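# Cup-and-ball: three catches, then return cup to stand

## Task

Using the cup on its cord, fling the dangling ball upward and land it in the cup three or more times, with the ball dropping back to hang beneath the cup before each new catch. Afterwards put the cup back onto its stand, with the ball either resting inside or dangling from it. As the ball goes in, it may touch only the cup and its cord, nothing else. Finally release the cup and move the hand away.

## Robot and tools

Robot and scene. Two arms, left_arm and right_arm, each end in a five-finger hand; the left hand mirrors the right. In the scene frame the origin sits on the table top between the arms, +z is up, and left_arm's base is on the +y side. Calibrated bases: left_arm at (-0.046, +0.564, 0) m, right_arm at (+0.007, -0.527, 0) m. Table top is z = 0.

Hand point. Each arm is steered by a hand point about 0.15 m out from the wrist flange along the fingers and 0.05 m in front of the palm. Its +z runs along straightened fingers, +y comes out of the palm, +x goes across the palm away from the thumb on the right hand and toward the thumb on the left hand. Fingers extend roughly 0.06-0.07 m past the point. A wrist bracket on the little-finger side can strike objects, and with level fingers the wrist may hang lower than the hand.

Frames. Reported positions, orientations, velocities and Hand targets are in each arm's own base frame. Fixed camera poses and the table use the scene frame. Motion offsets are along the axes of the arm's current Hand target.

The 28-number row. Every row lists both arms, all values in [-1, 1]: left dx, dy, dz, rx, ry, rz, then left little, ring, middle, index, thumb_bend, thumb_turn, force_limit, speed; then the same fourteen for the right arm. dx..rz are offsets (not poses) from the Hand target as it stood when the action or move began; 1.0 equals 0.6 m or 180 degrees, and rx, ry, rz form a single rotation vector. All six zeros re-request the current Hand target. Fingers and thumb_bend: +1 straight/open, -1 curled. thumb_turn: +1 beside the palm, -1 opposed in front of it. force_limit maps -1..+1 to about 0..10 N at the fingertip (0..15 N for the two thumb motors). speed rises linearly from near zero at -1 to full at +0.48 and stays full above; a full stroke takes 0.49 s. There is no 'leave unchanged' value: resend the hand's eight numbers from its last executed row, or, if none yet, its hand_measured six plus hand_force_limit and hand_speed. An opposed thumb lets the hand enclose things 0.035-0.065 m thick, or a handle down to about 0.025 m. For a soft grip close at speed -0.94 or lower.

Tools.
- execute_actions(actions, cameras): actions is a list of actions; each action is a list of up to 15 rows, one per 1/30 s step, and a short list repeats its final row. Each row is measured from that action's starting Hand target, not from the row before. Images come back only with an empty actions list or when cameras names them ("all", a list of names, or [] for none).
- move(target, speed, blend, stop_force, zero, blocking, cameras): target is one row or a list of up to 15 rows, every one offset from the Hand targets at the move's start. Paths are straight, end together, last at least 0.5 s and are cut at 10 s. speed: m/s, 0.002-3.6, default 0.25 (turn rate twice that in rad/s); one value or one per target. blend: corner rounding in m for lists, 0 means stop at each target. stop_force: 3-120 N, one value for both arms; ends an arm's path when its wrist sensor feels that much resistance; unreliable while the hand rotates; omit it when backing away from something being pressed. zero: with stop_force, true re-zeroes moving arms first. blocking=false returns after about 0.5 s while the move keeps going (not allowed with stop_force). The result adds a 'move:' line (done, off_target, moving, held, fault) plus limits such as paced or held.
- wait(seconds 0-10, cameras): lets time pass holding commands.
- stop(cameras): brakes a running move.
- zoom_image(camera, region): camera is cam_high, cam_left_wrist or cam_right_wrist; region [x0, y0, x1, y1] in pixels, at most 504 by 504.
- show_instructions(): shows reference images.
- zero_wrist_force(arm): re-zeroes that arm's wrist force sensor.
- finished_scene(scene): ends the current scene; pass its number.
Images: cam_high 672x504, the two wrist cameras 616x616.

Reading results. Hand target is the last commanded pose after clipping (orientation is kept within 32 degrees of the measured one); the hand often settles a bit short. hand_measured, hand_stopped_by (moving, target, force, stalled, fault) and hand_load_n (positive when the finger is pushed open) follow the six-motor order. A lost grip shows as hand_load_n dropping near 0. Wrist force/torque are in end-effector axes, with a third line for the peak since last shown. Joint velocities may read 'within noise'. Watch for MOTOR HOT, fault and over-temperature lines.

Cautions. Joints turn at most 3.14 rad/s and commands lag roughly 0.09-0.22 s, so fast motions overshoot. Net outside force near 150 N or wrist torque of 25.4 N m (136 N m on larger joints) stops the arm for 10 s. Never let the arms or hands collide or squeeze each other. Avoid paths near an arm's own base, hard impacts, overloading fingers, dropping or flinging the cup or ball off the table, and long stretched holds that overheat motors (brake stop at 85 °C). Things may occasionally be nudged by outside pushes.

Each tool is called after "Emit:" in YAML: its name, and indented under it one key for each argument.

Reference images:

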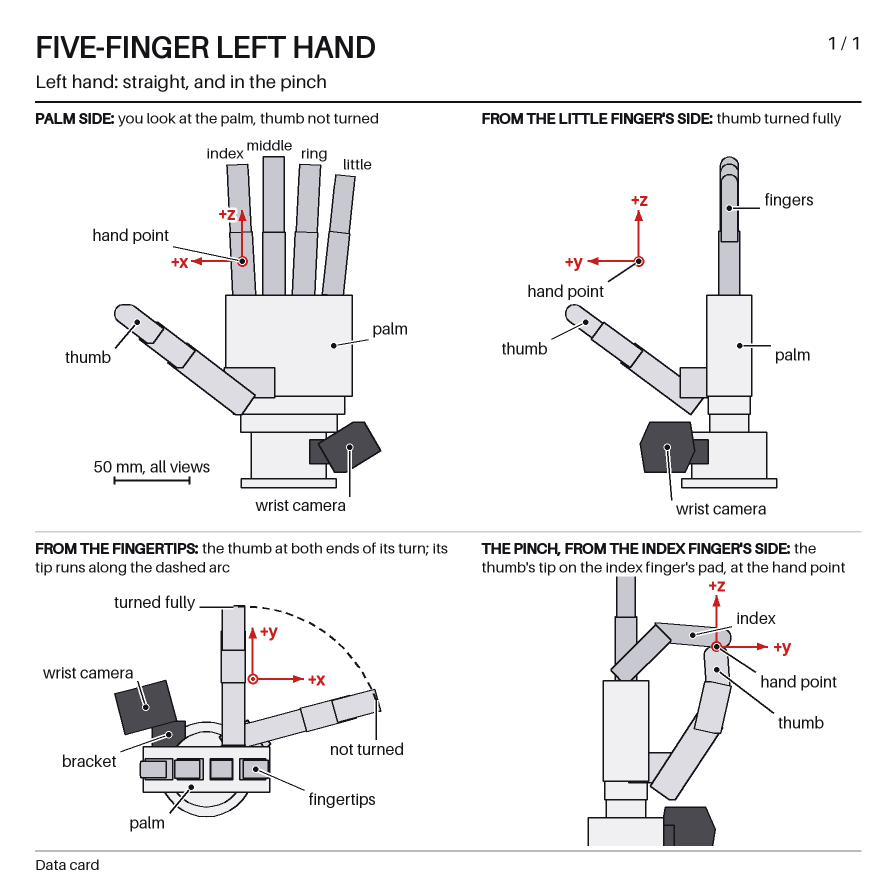

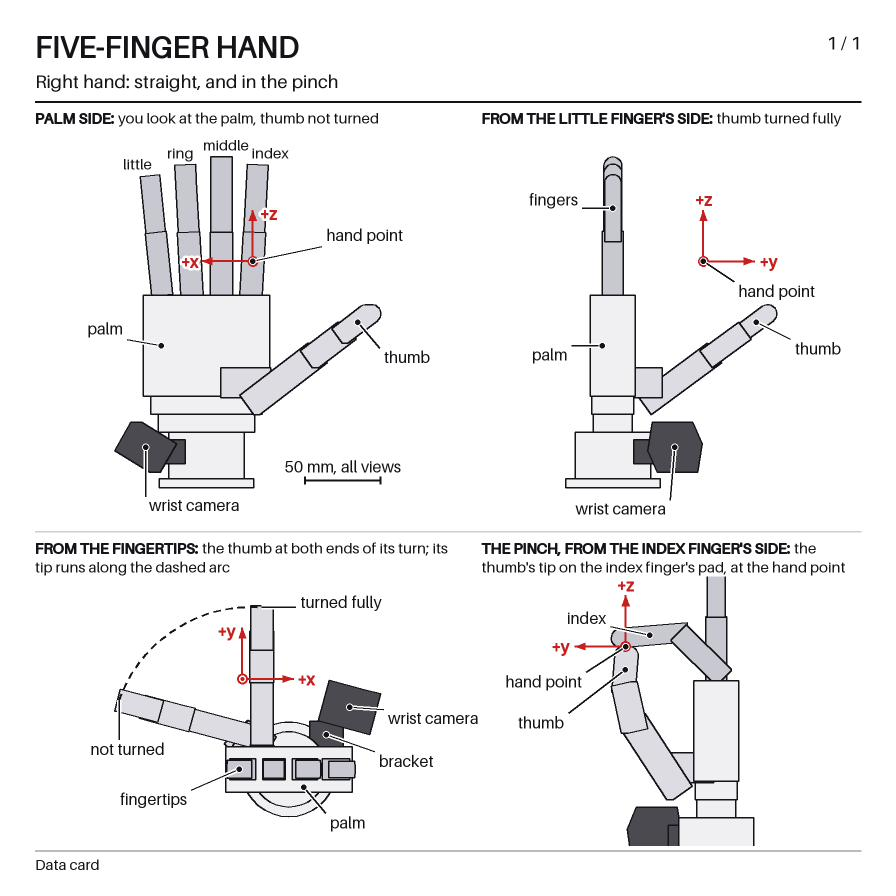

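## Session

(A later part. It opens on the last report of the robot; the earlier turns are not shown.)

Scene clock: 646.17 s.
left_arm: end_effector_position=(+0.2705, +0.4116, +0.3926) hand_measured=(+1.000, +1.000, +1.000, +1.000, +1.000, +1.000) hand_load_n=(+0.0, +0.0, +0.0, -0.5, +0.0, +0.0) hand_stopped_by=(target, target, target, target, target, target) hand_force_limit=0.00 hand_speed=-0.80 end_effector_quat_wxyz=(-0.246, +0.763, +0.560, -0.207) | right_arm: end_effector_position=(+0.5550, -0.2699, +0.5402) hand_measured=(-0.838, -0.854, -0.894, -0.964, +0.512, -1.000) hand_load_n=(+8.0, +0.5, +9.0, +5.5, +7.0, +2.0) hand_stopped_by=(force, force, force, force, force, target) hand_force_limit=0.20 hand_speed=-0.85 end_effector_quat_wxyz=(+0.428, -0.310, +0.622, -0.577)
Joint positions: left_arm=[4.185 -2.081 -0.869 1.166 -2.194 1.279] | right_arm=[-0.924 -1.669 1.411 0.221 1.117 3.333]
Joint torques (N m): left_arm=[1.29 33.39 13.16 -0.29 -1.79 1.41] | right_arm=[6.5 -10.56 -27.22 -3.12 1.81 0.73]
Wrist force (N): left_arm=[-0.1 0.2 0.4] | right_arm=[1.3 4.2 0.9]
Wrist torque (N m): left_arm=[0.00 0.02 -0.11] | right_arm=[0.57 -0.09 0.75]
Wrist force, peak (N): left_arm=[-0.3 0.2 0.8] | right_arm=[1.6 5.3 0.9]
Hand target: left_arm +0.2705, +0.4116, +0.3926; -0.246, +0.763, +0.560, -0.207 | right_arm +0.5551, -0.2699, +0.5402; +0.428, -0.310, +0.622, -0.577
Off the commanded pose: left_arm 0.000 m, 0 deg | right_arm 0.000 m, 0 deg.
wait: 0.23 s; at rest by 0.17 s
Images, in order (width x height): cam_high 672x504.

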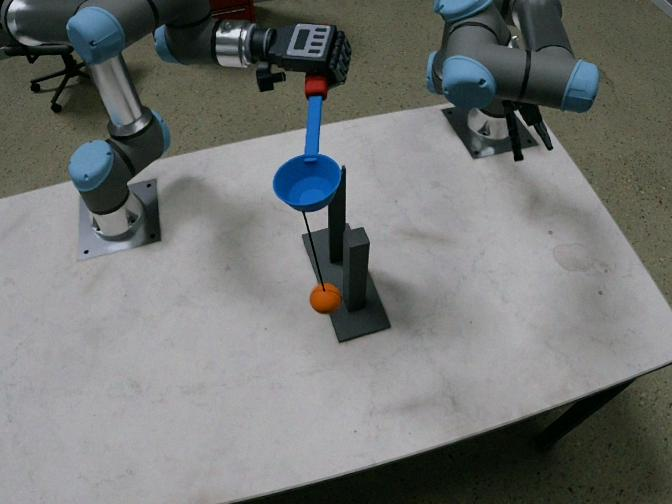

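Emit:
wait:
  seconds: 0
  cameras: ["cam_right_wrist","cam_left_wrist"]

Emit:
zoom_image:
  camera: "cam_right_wrist"
  region: [300, 0, 560, 160]

Emit:
zoom_image:
  camera: "cam_left_wrist"
  region: [120, 480, 270, 616]

Scene clock: 652.97 s.
left_arm: end_effector_position=(+0.2705, +0.4116, +0.3926) hand_measured=(+1.000, +1.000, +1.000, +1.000, +1.000, +1.000) hand_load_n=(+0.0, +0.0, +0.0, +0.0, +0.0, +0.0) hand_stopped_by=(target, target, target, target, target, target) hand_force_limit=0.00 hand_speed=-0.80 end_effector_quat_wxyz=(-0.246, +0.763, +0.560, -0.207) | right_arm: end_effector_position=(+0.5550, -0.2699, +0.5402) hand_measured=(-0.838, -0.854, -0.894, -0.964, +0.512, -1.000) hand_load_n=(+7.5, +0.5, +9.5, +5.5, +7.0, +2.0) hand_stopped_by=(force, force, force, force, force, target) hand_force_limit=0.20 hand_speed=-0.85 end_effector_quat_wxyz=(+0.428, -0.310, +0.622, -0.577)
Joint positions: left_arm=[4.185 -2.081 -0.869 1.166 -2.194 1.279] | right_arm=[-0.924 -1.669 1.411 0.221 1.117 3.333]
Joint torques (N m): left_arm=[1.01 33.57 13.5 -0.25 -1.75 1.46] | right_arm=[5.92 -10.49 -26.88 -3.24 1.85 0.79]
Wrist force (N): left_arm=[0.1 0.3 0.4] | right_arm=[1.5 4.3 0.7]
Wrist torque (N m): left_arm=[0.01 -0.01 -0.10] | right_arm=[0.56 -0.08 0.81]
Wrist force, peak (N): left_arm=[-0.1 0.3 0.9] | right_arm=[1.6 5.8 0.7]
Hand target: left_arm +0.2705, +0.4116, +0.3926; -0.246, +0.763, +0.560, -0.207 | right_arm +0.5551, -0.2699, +0.5402; +0.428, -0.310, +0.622, -0.577
Off the commanded pose: left_arm 0.000 m, 0 deg | right_arm 0.000 m, 0 deg.
camera_calibration:
cam_left_wrist: T_world_to_cam=[[-0.641971, 0.517504, 0.565741, -0.255726], [0.734502, 0.626762, 0.260148, -0.56419], [-0.219957, 0.582545, -0.78247, 0.234956], [0, 0, 0, 1]] pos_world=[0.301911, 0.34908, 0.475293]
cam_right_wrist: T_world_to_cam=[[-0.0106248, -0.0957666, -0.995347, 0.51694], [-0.0393152, 0.994674, -0.0952822, 0.350817], [0.99917, 0.0381199, -0.0143333, -0.418772], [0, 0, 0, 1]] pos_world=[0.437709, -0.283479, 0.541959]
Images, in order (width x height): cam_left_wrist 616x616, cam_right_wrist 616x616.

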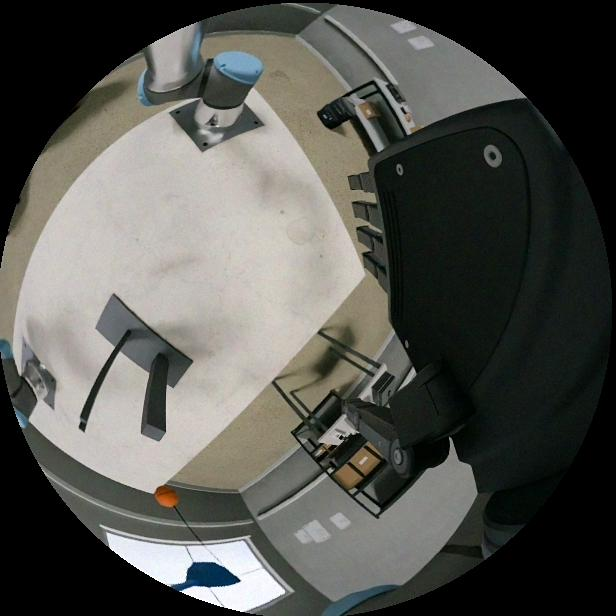

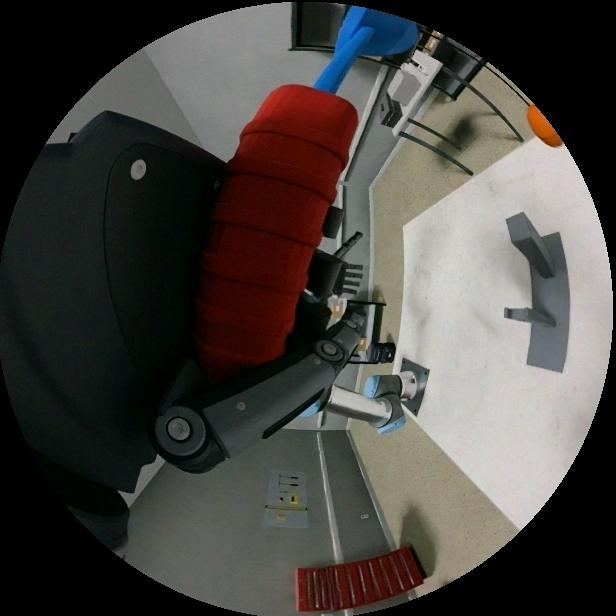

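Scaled by 1.938 from the camera's 616x616 image, which has a finer 880x880 frame.

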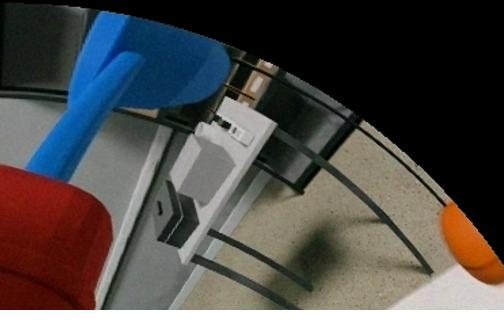

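Scaled by 3.360 from the camera's 616x616 image, which has a finer 880x880 frame.

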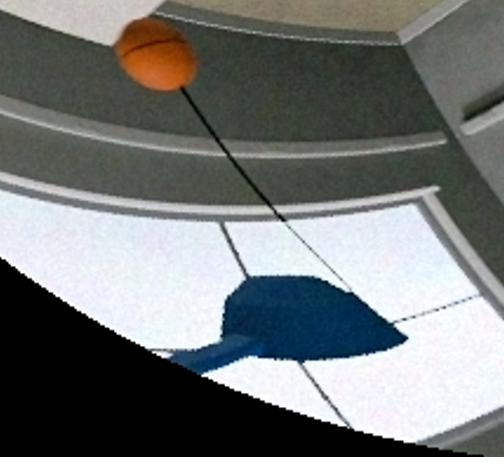

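Emit:
wait:
  seconds: 0.1
  cameras: ["cam_high"]

Emit:
wait:
  seconds: 0.15
  cameras: ["cam_high"]

Emit:
wait:
  seconds: 0.15
  cameras: ["cam_high"]

Emit:
wait:
  seconds: 0.15
  cameras: ["cam_high"]

Scene clock: 664.63 s.
left_arm: end_effector_position=(+0.2705, +0.4116, +0.3926) hand_measured=(+1.000, +1.000, +1.000, +1.000, +1.000, +1.000) hand_load_n=(+0.0, +0.0, +0.0, +0.0, +0.0, +0.0) hand_stopped_by=(target, target, target, target, target, target) hand_force_limit=0.00 hand_speed=-0.80 end_effector_quat_wxyz=(-0.246, +0.763, +0.560, -0.207) | right_arm: end_effector_position=(+0.5550, -0.2699, +0.5402) hand_measured=(-0.838, -0.854, -0.894, -0.964, +0.512, -1.000) hand_load_n=(+8.0, +1.0, +9.0, +5.5, +7.5, +2.5) hand_stopped_by=(force, force, force, force, force, target) hand_force_limit=0.20 hand_speed=-0.85 end_effector_quat_wxyz=(+0.428, -0.310, +0.622, -0.577)
Joint positions: left_arm=[4.185 -2.081 -0.869 1.166 -2.194 1.279] | right_arm=[-0.924 -1.669 1.411 0.221 1.117 3.333]
Joint torques (N m): left_arm=[1.81 33.9 14.15 -0.26 -1.73 1.33] | right_arm=[5.88 -10.6 -26.67 -3.09 1.71 0.77]
Wrist force (N): left_arm=[-0.1 0.2 0.3] | right_arm=[1.7 4.8 0.9]
Wrist torque (N m): left_arm=[0.00 0.02 -0.12] | right_arm=[0.53 -0.10 0.78]
Wrist force, peak (N): left_arm=[-0.2 0.4 0.8] | right_arm=[1.5 5.5 0.8]
Hand target: left_arm +0.2705, +0.4116, +0.3926; -0.246, +0.763, +0.560, -0.207 | right_arm +0.5551, -0.2699, +0.5402; +0.428, -0.310, +0.622, -0.577
Off the commanded pose: left_arm 0.000 m, 0 deg | right_arm 0.000 m, 0 deg.
wait: 0.10 s; at rest from the start
Images, in order (width x height): cam_high 672x504.

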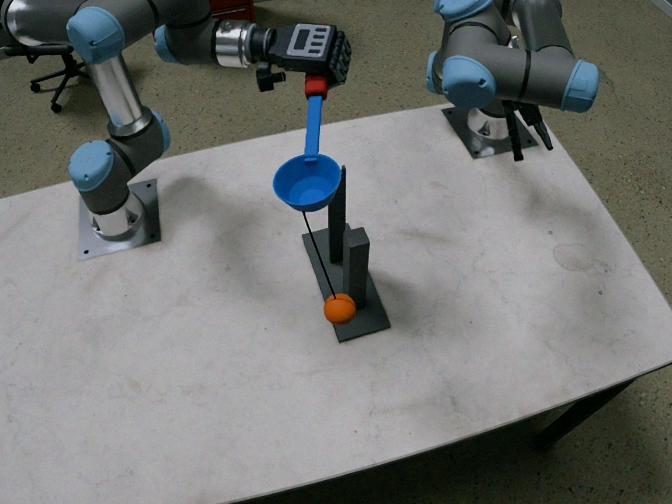

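Scene clock: 664.80 s.
left_arm: end_effector_position=(+0.2705, +0.4116, +0.3926) hand_measured=(+1.000, +1.000, +1.000, +1.000, +1.000, +1.000) hand_load_n=(+0.0, -0.5, +0.0, +0.0, +0.0, +0.0) hand_stopped_by=(target, target, target, target, target, target) hand_force_limit=0.00 hand_speed=-0.80 end_effector_quat_wxyz=(-0.246, +0.763, +0.560, -0.207) | right_arm: end_effector_position=(+0.5550, -0.2699, +0.5402) hand_measured=(-0.838, -0.854, -0.894, -0.964, +0.512, -1.000) hand_load_n=(+7.5, +1.0, +9.5, +5.5, +7.0, +2.0) hand_stopped_by=(force, force, force, force, force, target) hand_force_limit=0.20 hand_speed=-0.85 end_effector_quat_wxyz=(+0.428, -0.310, +0.622, -0.577)
Joint positions: left_arm=[4.185 -2.081 -0.869 1.166 -2.194 1.279] | right_arm=[-0.924 -1.669 1.411 0.221 1.117 3.333]
Joint torques (N m): left_arm=[2.34 34.09 14.3 -0.28 -1.73 1.35] | right_arm=[6.17 -10.91 -26.62 -3.1 1.76 0.76]
Wrist force (N): left_arm=[-0.1 0.3 0.7] | right_arm=[1.5 4.9 0.3]
Wrist torque (N m): left_arm=[-0.01 0.03 -0.12] | right_arm=[0.59 -0.02 0.77]
Wrist force, peak (N): left_arm=[-0.1 0.1 0.8] | right_arm=[1.7 5.2 0.9]
Hand target: left_arm +0.2705, +0.4116, +0.3926; -0.246, +0.763, +0.560, -0.207 | right_arm +0.5551, -0.2699, +0.5402; +0.428, -0.310, +0.622, -0.577
Off the commanded pose: left_arm 0.000 m, 0 deg | right_arm 0.000 m, 0 deg.
wait: 0.17 s; no rest
Images, in order (width x height): cam_high 672x504.

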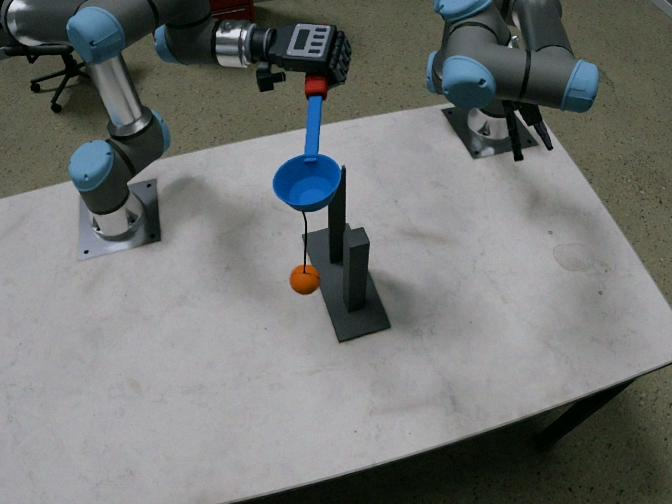

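Scene clock: 664.97 s.
left_arm: end_effector_position=(+0.2705, +0.4116, +0.3926) hand_measured=(+1.000, +1.000, +1.000, +1.000, +1.000, +1.000) hand_load_n=(+0.0, +0.0, +0.0, -0.5, +0.0, +0.0) hand_stopped_by=(target, target, target, target, target, target) hand_force_limit=0.00 hand_speed=-0.80 end_effector_quat_wxyz=(-0.246, +0.763, +0.560, -0.207) | right_arm: end_effector_position=(+0.5550, -0.2699, +0.5402) hand_measured=(-0.838, -0.854, -0.894, -0.964, +0.512, -1.000) hand_load_n=(+7.5, +0.5, +9.0, +5.0, +7.0, +2.5) hand_stopped_by=(force, force, force, force, force, target) hand_force_limit=0.20 hand_speed=-0.85 end_effector_quat_wxyz=(+0.428, -0.310, +0.622, -0.577)
Joint positions: left_arm=[4.185 -2.081 -0.869 1.166 -2.194 1.279] | right_arm=[-0.924 -1.669 1.411 0.221 1.117 3.333]
Joint torques (N m): left_arm=[1.76 33.74 13.55 -0.34 -1.86 1.35] | right_arm=[5.96 -10.73 -26.59 -3.12 1.75 0.67]
Wrist force (N): left_arm=[-0.3 0.1 0.8] | right_arm=[1.1 4.7 0.6]
Wrist torque (N m): left_arm=[-0.04 0.07 -0.12] | right_arm=[0.55 0.02 0.73]
Wrist force, peak (N): left_arm=[-0.3 0.1 0.8] | right_arm=[1.7 5.4 0.5]
Hand target: left_arm +0.2705, +0.4116, +0.3926; -0.246, +0.763, +0.560, -0.207 | right_arm +0.5551, -0.2699, +0.5402; +0.428, -0.310, +0.622, -0.577
Off the commanded pose: left_arm 0.000 m, 0 deg | right_arm 0.000 m, 0 deg.
wait: 0.17 s; no rest
Images, in order (width x height): cam_high 672x504.

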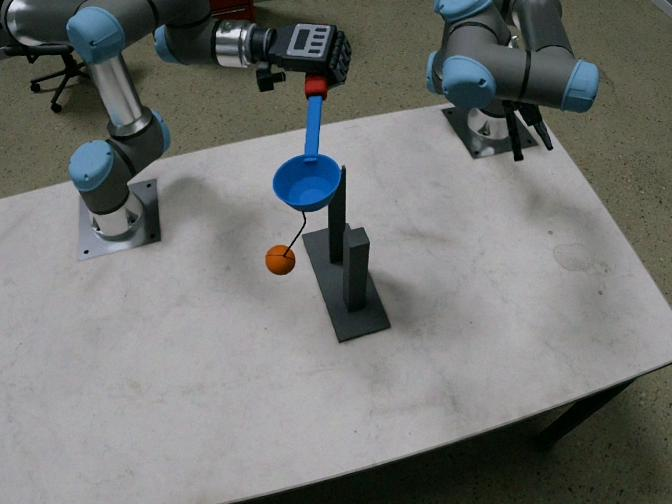

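Scene clock: 665.13 s.
left_arm: end_effector_position=(+0.2705, +0.4116, +0.3926) hand_measured=(+1.000, +1.000, +1.000, +1.000, +1.000, +1.000) hand_load_n=(-0.5, +0.0, +0.0, +0.0, +0.0, +0.0) hand_stopped_by=(target, target, target, target, target, target) hand_force_limit=0.00 hand_speed=-0.80 end_effector_quat_wxyz=(-0.246, +0.763, +0.560, -0.207) | right_arm: end_effector_position=(+0.5550, -0.2699, +0.5402) hand_measured=(-0.838, -0.854, -0.894, -0.964, +0.512, -1.000) hand_load_n=(+8.0, +0.5, +9.5, +5.5, +7.0, +2.0) hand_stopped_by=(force, force, force, force, force, target) hand_force_limit=0.20 hand_speed=-0.85 end_effector_quat_wxyz=(+0.428, -0.310, +0.622, -0.577)
Joint positions: left_arm=[4.185 -2.081 -0.869 1.166 -2.194 1.279] | right_arm=[-0.924 -1.669 1.411 0.221 1.117 3.333]
Joint torques (N m): left_arm=[1.89 33.44 12.89 -0.25 -1.82 1.39] | right_arm=[6.43 -10.52 -26.51 -3.15 1.78 0.75]
Wrist force (N): left_arm=[-0.2 0.3 0.5] | right_arm=[1.5 4.6 0.4]
Wrist torque (N m): left_arm=[0.00 0.04 -0.12] | right_arm=[0.57 -0.06 0.80]
Wrist force, peak (N): left_arm=[0.0 0.3 0.6] | right_arm=[1.6 5.6 0.5]
Hand target: left_arm +0.2705, +0.4116, +0.3926; -0.246, +0.763, +0.560, -0.207 | right_arm +0.5551, -0.2699, +0.5402; +0.428, -0.310, +0.622, -0.577
Off the commanded pose: left_arm 0.000 m, 0 deg | right_arm 0.000 m, 0 deg.
wait: 0.17 s; no rest
Images, in order (width x height): cam_high 672x504.

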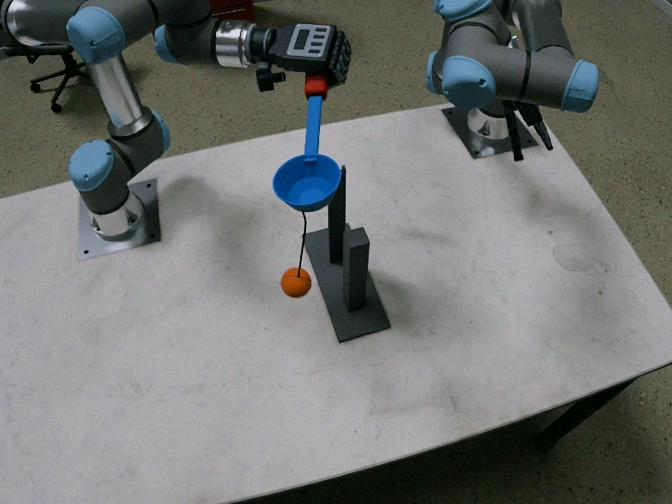

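Emit:
move:
  target:
    - [0,0,0,0,0,0,1,1,1,1,1,1,0,-0.8,0.2458,-0.0493,-0.1622,0,0,0,-1,-1,-0.99,-1,-0.98,-1,0.2,-0.85]
    - [0,0,0,0,0,0,1,1,1,1,1,1,0,-0.8,0.3309,0.4299,-0.1788,0,0,0,-1,-1,-0.99,-1,-0.98,-1,0.2,-0.85]
  speed: [0.25,0.2]
  blend: [0.05,0]
  cameras: ["cam_high"]

Scene clock: 736.53 s.
left_arm: end_effector_position=(+0.2705, +0.4116, +0.3926) hand_measured=(+1.000, +1.000, +1.000, +1.000, +1.000, +1.000) hand_load_n=(+0.0, +0.0, +0.0, +0.0, +0.0, +0.0) hand_stopped_by=(target, target, target, target, target, target) hand_force_limit=0.00 hand_speed=-0.80 end_effector_quat_wxyz=(-0.246, +0.763, +0.560, -0.207) | right_arm: end_effector_position=(+0.3998, -0.3598, +0.2482) hand_measured=(-0.838, -0.854, -0.894, -0.964, +0.512, -1.000) hand_load_n=(+7.5, +0.5, +9.5, +5.5, +7.0, +2.5) hand_stopped_by=(force, force, force, force, force, target) hand_force_limit=0.20 hand_speed=-0.85 end_effector_quat_wxyz=(+0.428, -0.310, +0.622, -0.577)
Joint positions: left_arm=[4.185 -2.081 -0.869 1.166 -2.194 1.279] | right_arm=[-1.489 -1.701 2.208 -0.571 0.553 3.371]
Joint torques (N m): left_arm=[4.92 33.75 14.22 -0.35 -1.73 1.37] | right_arm=[9.28 -20.36 -18.65 -2.74 2.83 -2.63]
Wrist force (N): left_arm=[0.0 0.0 0.6] | right_arm=[1.7 5.4 0.8]
Wrist torque (N m): left_arm=[-0.05 0.02 -0.10] | right_arm=[0.58 -0.03 0.78]
Wrist force, peak (N): left_arm=[-0.2 0.3 0.9] | right_arm=[2.4 7.6 0.9]
Hand target: left_arm +0.2705, +0.4116, +0.3926; -0.246, +0.763, +0.560, -0.207 | right_arm +0.3998, -0.3598, +0.2482; +0.428, -0.310, +0.622, -0.577
Off the commanded pose: left_arm 0.000 m, 0 deg | right_arm 0.000 m, 0 deg.
move: done
Images, in order (width x height): cam_high 672x504.

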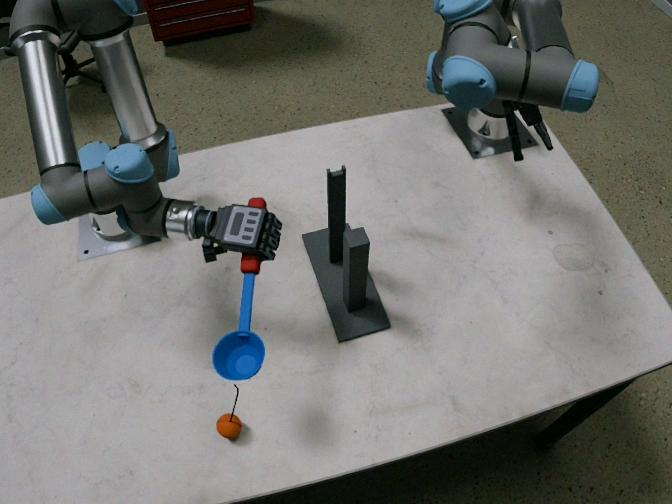

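Emit:
zoom_image:
  camera: "cam_high"
  region: [180, 300, 300, 460]

Emit:
wait:
  seconds: 0.1
  cameras: ["cam_high"]

Emit:
zoom_image:
  camera: "cam_high"
  region: [180, 300, 300, 460]

Emit:
wait:
  seconds: 0.15
  cameras: ["cam_high"]

Emit:
zoom_image:
  camera: "cam_high"
  region: [180, 300, 300, 460]

Emit:
wait:
  seconds: 0.15
  cameras: ["cam_high", "cam_right_wrist"]

Emit:
zoom_image:
  camera: "cam_high"
  region: [180, 300, 300, 460]

Scaled by 3.150 from the camera's 672x504 image, which has a finer 960x720 frame.

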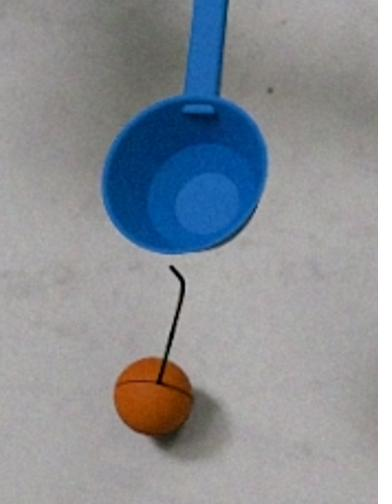

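Scene clock: 740.17 s.
left_arm: end_effector_position=(+0.2705, +0.4116, +0.3926) hand_measured=(+1.000, +1.000, +1.000, +1.000, +1.000, +1.000) hand_load_n=(-0.5, +0.0, +0.0, +0.0, +0.0, +0.0) hand_stopped_by=(target, target, target, target, target, target) hand_force_limit=0.00 hand_speed=-0.80 end_effector_quat_wxyz=(-0.246, +0.763, +0.560, -0.207) | right_arm: end_effector_position=(+0.3998, -0.3598, +0.2482) hand_measured=(-0.838, -0.854, -0.894, -0.964, +0.512, -1.000) hand_load_n=(+8.0, +0.5, +9.5, +5.0, +7.0, +2.5) hand_stopped_by=(force, force, force, force, force, target) hand_force_limit=0.20 hand_speed=-0.85 end_effector_quat_wxyz=(+0.428, -0.310, +0.622, -0.577)
Joint positions: left_arm=[4.185 -2.081 -0.869 1.166 -2.194 1.279] | right_arm=[-1.489 -1.701 2.209 -0.571 0.553 3.371]
Joint torques (N m): left_arm=[4.09 34.29 13.44 -0.35 -1.74 1.39] | right_arm=[8.6 -26.56 -15.02 -3.1 1.89 -2.31]
Wrist force (N): left_arm=[0.0 0.3 0.5] | right_arm=[1.4 4.6 1.2]
Wrist torque (N m): left_arm=[0.00 0.01 -0.11] | right_arm=[0.53 -0.09 0.77]
Wrist force, peak (N): left_arm=[-0.3 0.2 0.8] | right_arm=[1.9 5.7 1.0]
Hand target: left_arm +0.2705, +0.4116, +0.3926; -0.246, +0.763, +0.560, -0.207 | right_arm +0.3998, -0.3598, +0.2482; +0.428, -0.310, +0.622, -0.577
Off the commanded pose: left_arm 0.000 m, 0 deg | right_arm 0.000 m, 0 deg.
wait: 0.10 s; at rest from the start
Images, in order (width x height): cam_high 672x504.

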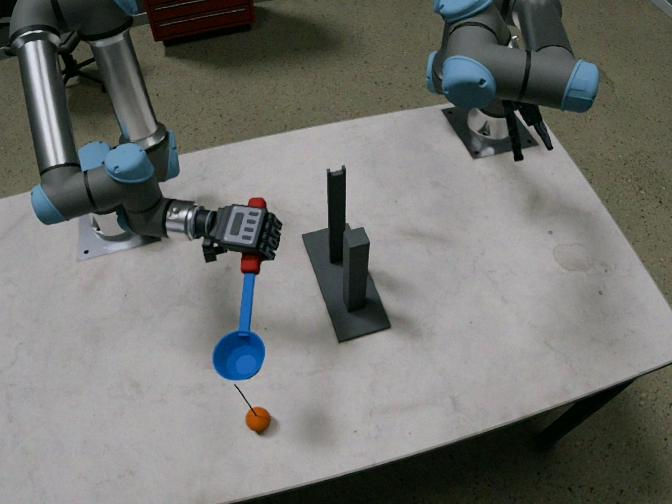

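Scaled by 3.150 from the camera's 672x504 image, which has a finer 960x720 frame.

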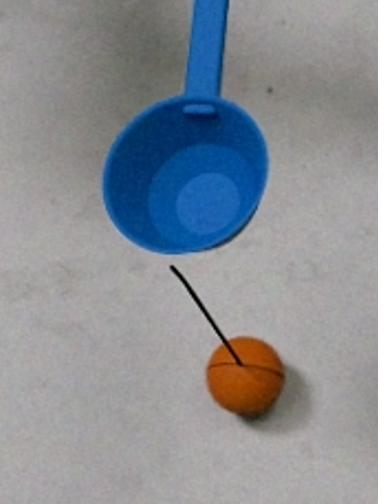

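Scene clock: 740.33 s.
left_arm: end_effector_position=(+0.2705, +0.4116, +0.3926) hand_measured=(+1.000, +1.000, +1.000, +1.000, +1.000, +1.000) hand_load_n=(+0.0, +0.0, +0.0, +0.0, +0.0, +0.0) hand_stopped_by=(target, target, target, target, target, target) hand_force_limit=0.00 hand_speed=-0.80 end_effector_quat_wxyz=(-0.246, +0.763, +0.560, -0.207) | right_arm: end_effector_position=(+0.3998, -0.3598, +0.2482) hand_measured=(-0.838, -0.854, -0.894, -0.964, +0.512, -1.000) hand_load_n=(+8.0, +0.5, +9.5, +5.5, +7.0, +2.0) hand_stopped_by=(force, force, force, force, force, target) hand_force_limit=0.20 hand_speed=-0.85 end_effector_quat_wxyz=(+0.428, -0.310, +0.622, -0.577)
Joint positions: left_arm=[4.185 -2.081 -0.869 1.166 -2.194 1.279] | right_arm=[-1.489 -1.701 2.209 -0.571 0.553 3.371]
Joint torques (N m): left_arm=[4.76 34.39 13.66 -0.35 -1.87 1.39] | right_arm=[9 -26.3 -15.73 -3.05 1.89 -2.33]
Wrist force (N): left_arm=[-0.1 0.2 0.5] | right_arm=[1.5 4.7 1.0]
Wrist torque (N m): left_arm=[-0.01 0.03 -0.11] | right_arm=[0.58 -0.11 0.79]
Wrist force, peak (N): left_arm=[-0.2 0.1 0.8] | right_arm=[1.8 5.3 0.9]
Hand target: left_arm +0.2705, +0.4116, +0.3926; -0.246, +0.763, +0.560, -0.207 | right_arm +0.3998, -0.3598, +0.2482; +0.428, -0.310, +0.622, -0.577
Off the commanded pose: left_arm 0.000 m, 0 deg | right_arm 0.000 m, 0 deg.
wait: 0.17 s; no rest
Images, in order (width x height): cam_high 672x504.

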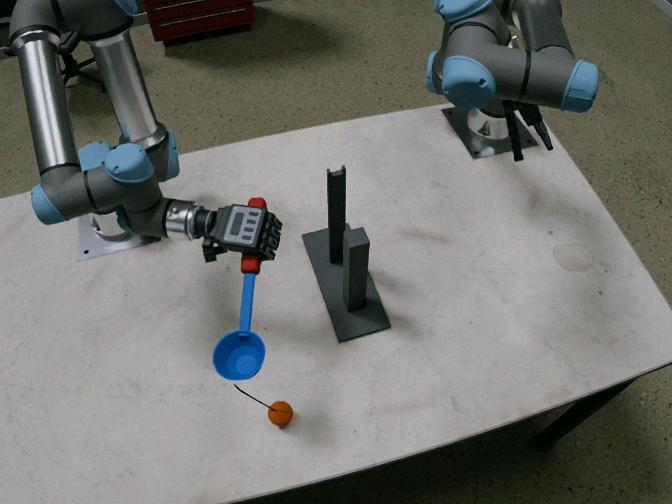

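Scaled by 3.150 from the camera's 672x504 image, which has a finer 960x720 frame.

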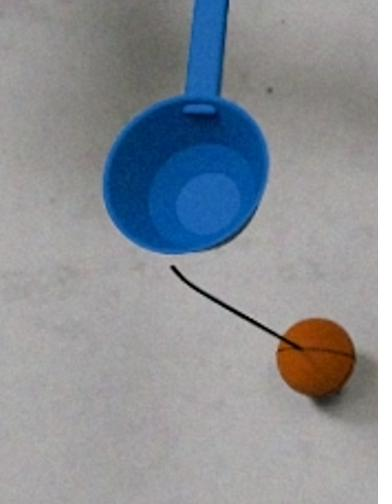

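Scene clock: 740.50 s.
left_arm: end_effector_position=(+0.2705, +0.4116, +0.3926) hand_measured=(+1.000, +1.000, +1.000, +1.000, +1.000, +1.000) hand_load_n=(+0.0, +0.0, +0.0, +0.0, +0.0, +0.0) hand_stopped_by=(target, target, target, target, target, target) hand_force_limit=0.00 hand_speed=-0.80 end_effector_quat_wxyz=(-0.246, +0.763, +0.560, -0.207) | right_arm: end_effector_position=(+0.3998, -0.3598, +0.2482) hand_measured=(-0.838, -0.854, -0.894, -0.964, +0.512, -1.000) hand_load_n=(+8.0, +0.5, +9.0, +5.5, +7.0, +2.0) hand_stopped_by=(force, force, force, force, force, target) hand_force_limit=0.20 hand_speed=-0.85 end_effector_quat_wxyz=(+0.428, -0.310, +0.622, -0.577)
Joint positions: left_arm=[4.185 -2.081 -0.869 1.166 -2.194 1.279] | right_arm=[-1.489 -1.701 2.209 -0.571 0.553 3.371]
Joint torques (N m): left_arm=[4.5 33.94 13.84 -0.26 -1.82 1.35] | right_arm=[7.94 -26.61 -15.46 -3.07 1.85 -2.32]
Wrist force (N): left_arm=[-0.1 0.0 0.6] | right_arm=[1.8 4.3 0.7]
Wrist torque (N m): left_arm=[-0.04 0.02 -0.10] | right_arm=[0.54 -0.12 0.82]
Wrist force, peak (N): left_arm=[-0.2 0.1 0.7] | right_arm=[1.8 5.3 1.2]
Hand target: left_arm +0.2705, +0.4116, +0.3926; -0.246, +0.763, +0.560, -0.207 | right_arm +0.3998, -0.3598, +0.2482; +0.428, -0.310, +0.622, -0.577
Off the commanded pose: left_arm 0.000 m, 0 deg | right_arm 0.000 m, 0 deg.
wait: 0.17 s; no rest
camera_calibration:
cam_right_wrist: T_world_to_cam=[[-0.0106249, -0.0957638, -0.995347, 0.215941], [-0.0393151, 0.994674, -0.0952793, 0.406299], [0.99917, 0.0381199, -0.0143333, -0.26436], [0, 0, 0, 1]] pos_world=[0.282409, -0.373379, 0.249859]
Images, in order (width x height): cam_high 672x504, cam_right_wrist 616x616.

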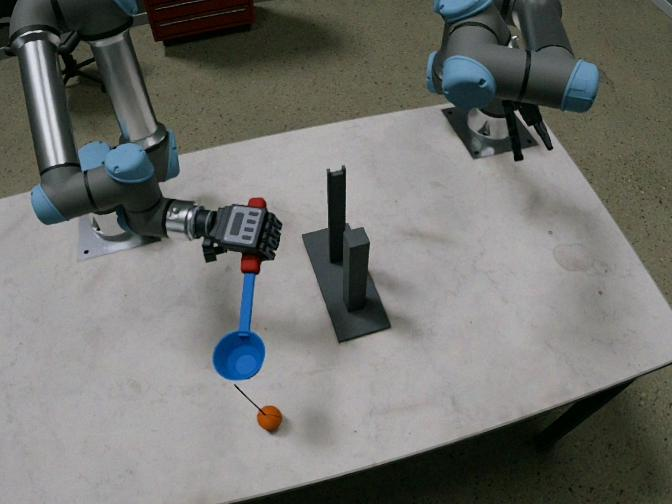

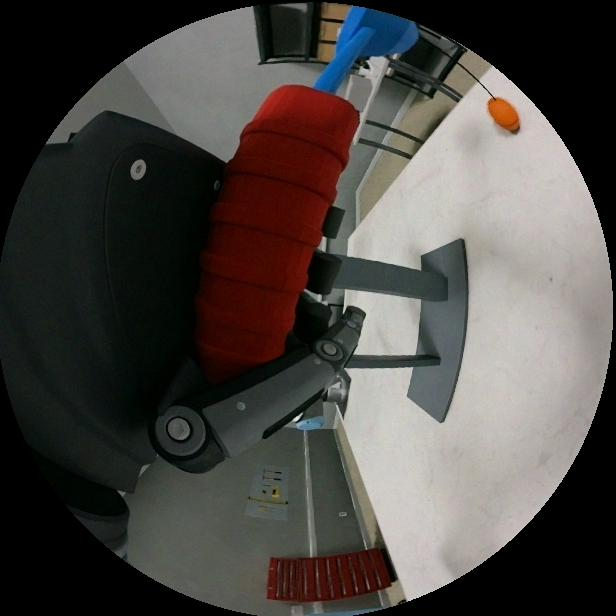

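Scaled by 3.150 from the camera's 672x504 image, which has a finer 960x720 frame.

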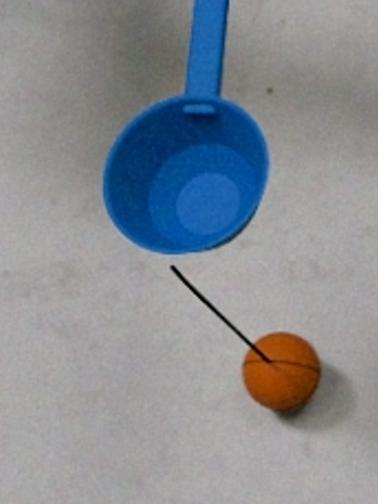

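Emit:
move:
  target: [0,0,0,0,0,0,1,1,1,1,1,1,0,-0.8,0.0131,0.0737,-0.00255,0,0,0,-1,-1,-0.99,-1,-0.98,-1,0.2,-0.85]
  speed: 0.02
  cameras: ["cam_high"]

Emit:
zoom_image:
  camera: "cam_high"
  region: [180, 300, 300, 460]

Emit:
wait:
  seconds: 0.2
  cameras: ["cam_high"]

Emit:
zoom_image:
  camera: "cam_high"
  region: [180, 300, 300, 460]

Emit:
wait:
  seconds: 1.0
  cameras: ["cam_high"]

Emit:
zoom_image:
  camera: "cam_high"
  region: [180, 300, 300, 460]

Scene clock: 751.20 s.
left_arm: end_effector_position=(+0.2705, +0.4116, +0.3926) hand_measured=(+1.000, +1.000, +1.000, +1.000, +1.000, +1.000) hand_load_n=(+0.0, +0.0, +0.0, +0.0, +0.0, +0.0) hand_stopped_by=(target, target, target, target, target, target) hand_force_limit=0.00 hand_speed=-0.80 end_effector_quat_wxyz=(-0.246, +0.763, +0.560, -0.207) | right_arm: end_effector_position=(+0.3998, -0.3597, +0.2031) hand_measured=(-0.838, -0.854, -0.894, -0.964, +0.512, -1.000) hand_load_n=(+7.0, +0.5, +9.0, +5.5, +7.5, +2.0) hand_stopped_by=(force, force, force, force, force, target) hand_force_limit=0.20 hand_speed=-0.85 end_effector_quat_wxyz=(+0.428, -0.310, +0.622, -0.577)
Joint positions: left_arm=[4.185 -2.081 -0.869 1.166 -2.194 1.279] | right_arm=[-1.489 -1.626 2.281 -0.717 0.553 3.371]
Joint torques (N m): left_arm=[4.61 33.78 13.96 -0.29 -1.77 1.4] | right_arm=[-8.05 -28.35 -27.05 -0.27 -2.27 1.61]
Wrist force (N): left_arm=[-0.1 0.3 0.5] | right_arm=[1.1 3.7 1.0]
Wrist torque (N m): left_arm=[0.00 0.02 -0.12] | right_arm=[0.51 -0.03 0.66]
Wrist force, peak (N): left_arm=[-0.4 0.0 0.9] | right_arm=[2.1 5.6 1.1]
Hand target: left_arm +0.2705, +0.4116, +0.3926; -0.246, +0.763, +0.560, -0.207 | right_arm +0.3998, -0.3598, +0.2032; +0.428, -0.310, +0.622, -0.577
Off the commanded pose: left_arm 0.000 m, 0 deg | right_arm 0.000 m, 0 deg.
move: done
Images, in order (width x height): cam_high 672x504.

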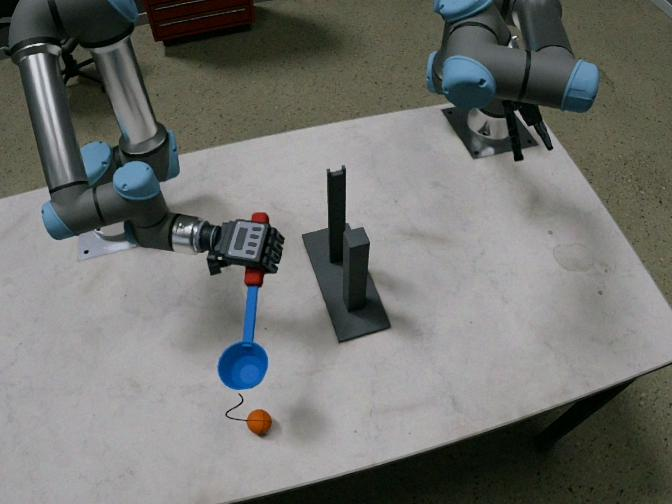

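Scaled by 3.150 from the camera's 672x504 image, which has a finer 960x720 frame.

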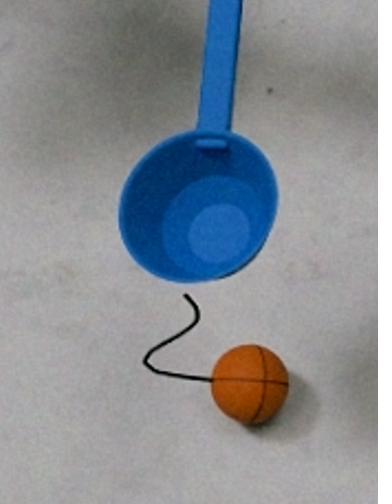

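Scene clock: 751.40 s.
left_arm: end_effector_position=(+0.2705, +0.4116, +0.3926) hand_measured=(+1.000, +1.000, +1.000, +1.000, +1.000, +1.000) hand_load_n=(+0.0, +0.0, +0.0, +0.0, +0.0, +0.0) hand_stopped_by=(target, target, target, target, target, target) hand_force_limit=0.00 hand_speed=-0.80 end_effector_quat_wxyz=(-0.246, +0.763, +0.560, -0.207) | right_arm: end_effector_position=(+0.3998, -0.3598, +0.2032) hand_measured=(-0.838, -0.854, -0.894, -0.964, +0.512, -1.000) hand_load_n=(+7.0, +0.5, +9.5, +5.5, +7.0, +2.0) hand_stopped_by=(force, force, force, force, force, target) hand_force_limit=0.20 hand_speed=-0.85 end_effector_quat_wxyz=(+0.428, -0.310, +0.622, -0.577)
Joint positions: left_arm=[4.185 -2.081 -0.869 1.166 -2.194 1.279] | right_arm=[-1.489 -1.627 2.281 -0.717 0.553 3.371]
Joint torques (N m): left_arm=[4.7 33.49 14.27 -0.38 -1.73 1.41] | right_arm=[-7.63 -27.72 -27.26 -0.11 -2.29 1.68]
Wrist force (N): left_arm=[-0.2 0.2 0.5] | right_arm=[1.7 4.5 0.6]
Wrist torque (N m): left_arm=[-0.01 0.04 -0.12] | right_arm=[0.53 -0.08 0.68]
Wrist force, peak (N): left_arm=[-0.2 0.2 0.7] | right_arm=[1.4 4.8 0.8]
Hand target: left_arm +0.2705, +0.4116, +0.3926; -0.246, +0.763, +0.560, -0.207 | right_arm +0.3998, -0.3598, +0.2032; +0.428, -0.310, +0.622, -0.577
Off the commanded pose: left_arm 0.000 m, 0 deg | right_arm 0.000 m, 0 deg.
wait: 0.20 s; at rest by 0.17 s
Images, in order (width x height): cam_high 672x504.

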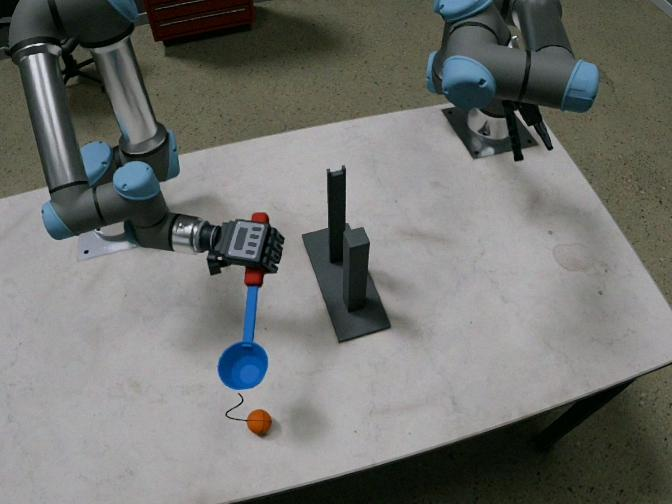

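Scaled by 3.150 from the camera's 672x504 image, which has a finer 960x720 frame.

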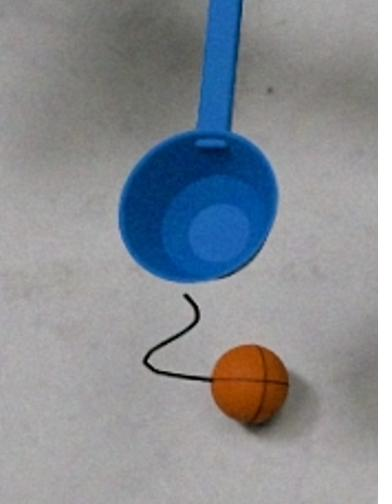

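Scene clock: 752.40 s.
left_arm: end_effector_position=(+0.2705, +0.4116, +0.3926) hand_measured=(+1.000, +1.000, +1.000, +1.000, +1.000, +1.000) hand_load_n=(+0.0, +0.0, +0.0, +0.0, +0.0, +0.0) hand_stopped_by=(target, target, target, target, target, target) hand_force_limit=0.00 hand_speed=-0.80 end_effector_quat_wxyz=(-0.246, +0.763, +0.560, -0.207) | right_arm: end_effector_position=(+0.3998, -0.3598, +0.2032) hand_measured=(-0.838, -0.854, -0.894, -0.964, +0.512, -1.000) hand_load_n=(+7.0, +0.5, +9.0, +5.0, +7.0, +2.0) hand_stopped_by=(force, force, force, force, force, target) hand_force_limit=0.20 hand_speed=-0.85 end_effector_quat_wxyz=(+0.428, -0.310, +0.622, -0.577)
Joint positions: left_arm=[4.185 -2.081 -0.869 1.166 -2.194 1.279] | right_arm=[-1.489 -1.627 2.281 -0.717 0.553 3.371]
Joint torques (N m): left_arm=[4.63 34.28 13.7 -0.35 -1.69 1.36] | right_arm=[-8.06 -27.61 -27.37 -0.19 -2.17 1.71]
Wrist force (N): left_arm=[-0.2 0.2 0.4] | right_arm=[1.7 4.1 1.0]
Wrist torque (N m): left_arm=[0.00 0.04 -0.11] | right_arm=[0.53 -0.12 0.69]
Wrist force, peak (N): left_arm=[-0.3 0.2 0.8] | right_arm=[1.6 5.1 0.9]
Hand target: left_arm +0.2705, +0.4116, +0.3926; -0.246, +0.763, +0.560, -0.207 | right_arm +0.3998, -0.3598, +0.2032; +0.428, -0.310, +0.622, -0.577
Off the commanded pose: left_arm 0.000 m, 0 deg | right_arm 0.000 m, 0 deg.
wait: 1.00 s; at rest by 0.17 s
Images, in order (width x height): cam_high 672x504.

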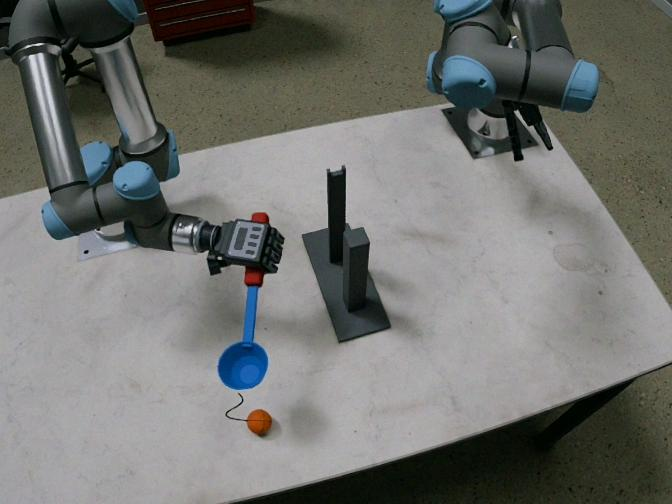

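Scaled by 3.150 from the camera's 672x504 image, which has a finer 960x720 frame.

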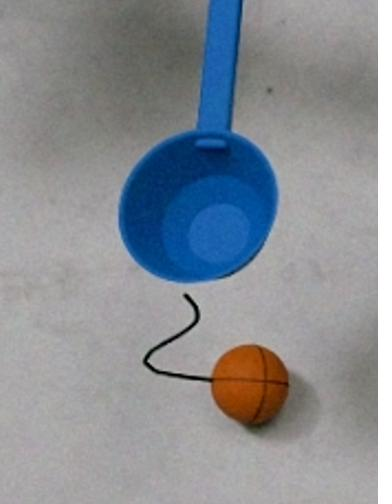

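Emit:
move:
  target: [0,0,0,0,0,0,1,1,1,1,1,1,0,-0.8,-0.0122,-0.0954,0.0356,0,0,0,-1,-1,-0.99,-1,-0.98,-1,0.2,-0.85]
  speed: 0.03
  cameras: ["cam_high", "cam_right_wrist"]

Emit:
zoom_image:
  camera: "cam_high"
  region: [180, 300, 300, 460]

Emit:
zoom_image:
  camera: "cam_right_wrist"
  region: [300, 0, 560, 200]

Scene clock: 768.27 s.
left_arm: end_effector_position=(+0.2705, +0.4116, +0.3926) hand_measured=(+1.000, +1.000, +1.000, +1.000, +1.000, +1.000) hand_load_n=(+0.0, +0.0, +0.0, +0.0, +0.0, +0.0) hand_stopped_by=(target, target, target, target, target, target) hand_force_limit=0.00 hand_speed=-0.80 end_effector_quat_wxyz=(-0.246, +0.763, +0.560, -0.207) | right_arm: end_effector_position=(+0.4159, -0.3711, +0.2617) hand_measured=(-0.838, -0.854, -0.894, -0.964, +0.512, -1.000) hand_load_n=(+8.0, +1.0, +9.5, +5.5, +7.0, +2.5) hand_stopped_by=(force, force, force, force, force, target) hand_force_limit=0.20 hand_speed=-0.85 end_effector_quat_wxyz=(+0.428, -0.310, +0.622, -0.577)
Joint positions: left_arm=[4.185 -2.081 -0.869 1.166 -2.194 1.279] | right_arm=[-1.441 -1.669 2.142 -0.532 0.601 3.365]
Joint torques (N m): left_arm=[5.16 33.62 13.71 -0.38 -1.86 1.39] | right_arm=[-6.91 -15.36 -17.3 -3.2 -0.25 -2.49]
Wrist force (N): left_arm=[-0.2 0.0 0.7] | right_arm=[1.7 4.4 0.9]
Wrist torque (N m): left_arm=[-0.05 0.05 -0.11] | right_arm=[0.57 -0.12 0.88]
Wrist force, peak (N): left_arm=[-0.2 0.3 0.9] | right_arm=[1.7 5.6 1.1]
Hand target: left_arm +0.2705, +0.4116, +0.3926; -0.246, +0.763, +0.560, -0.207 | right_arm +0.4159, -0.3711, +0.2616; +0.428, -0.310, +0.622, -0.577
Off the commanded pose: left_arm 0.000 m, 0 deg | right_arm 0.000 m, 0 deg.
move: done
camera_calibration:
cam_right_wrist: T_world_to_cam=[[-0.0106165, -0.0959617, -0.995328, 0.228394], [-0.0393209, 0.994655, -0.0954773, 0.419406], [0.99917, 0.0381235, -0.0143331, -0.279825], [0, 0, 0, 1]] pos_world=[0.298509, -0.384579, 0.26336]
Images, in order (width x height): cam_high 672x504, cam_right_wrist 616x616.

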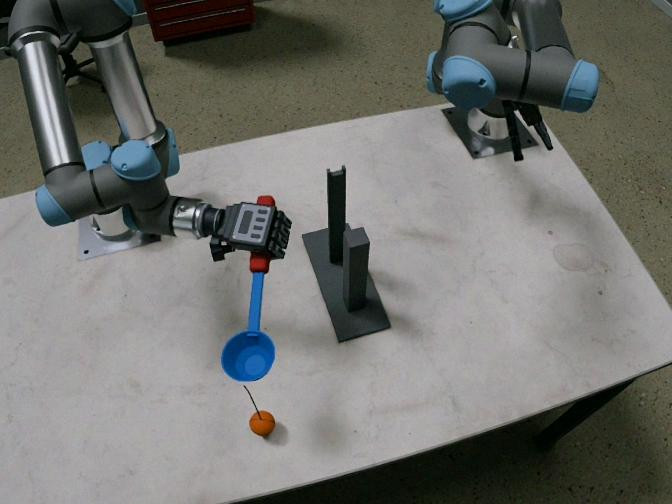

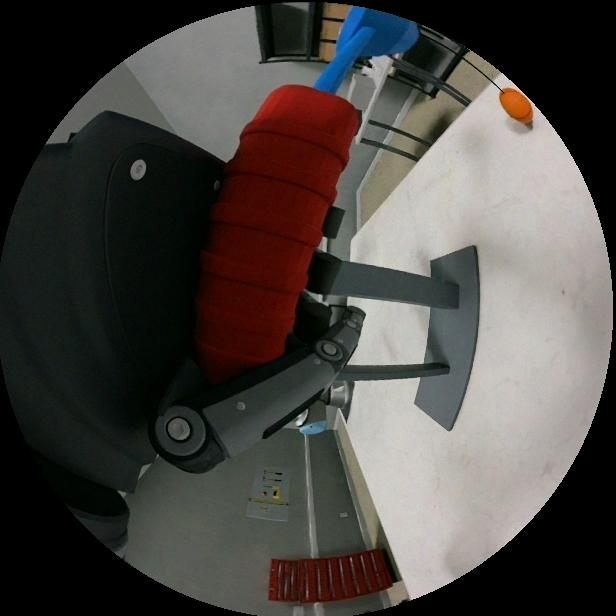

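Scaled by 3.150 from the camera's 672x504 image, which has a finer 960x720 frame.

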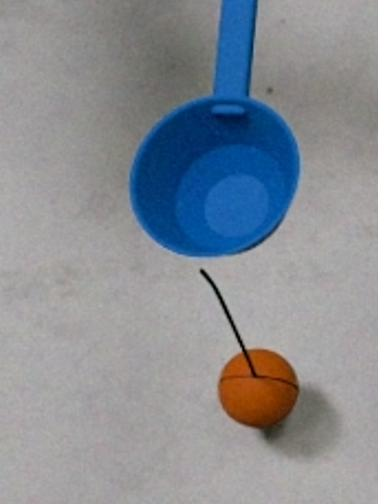

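Scaled by 1.938 from the camera's 616x616 image, which has a finer 880x880 frame.

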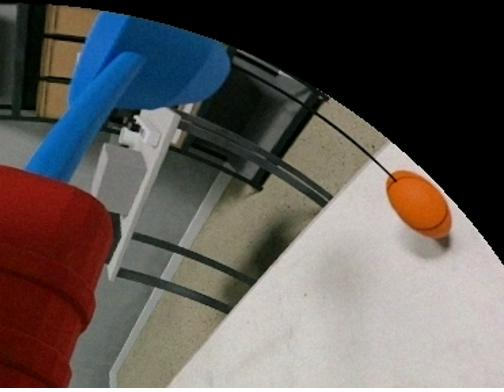

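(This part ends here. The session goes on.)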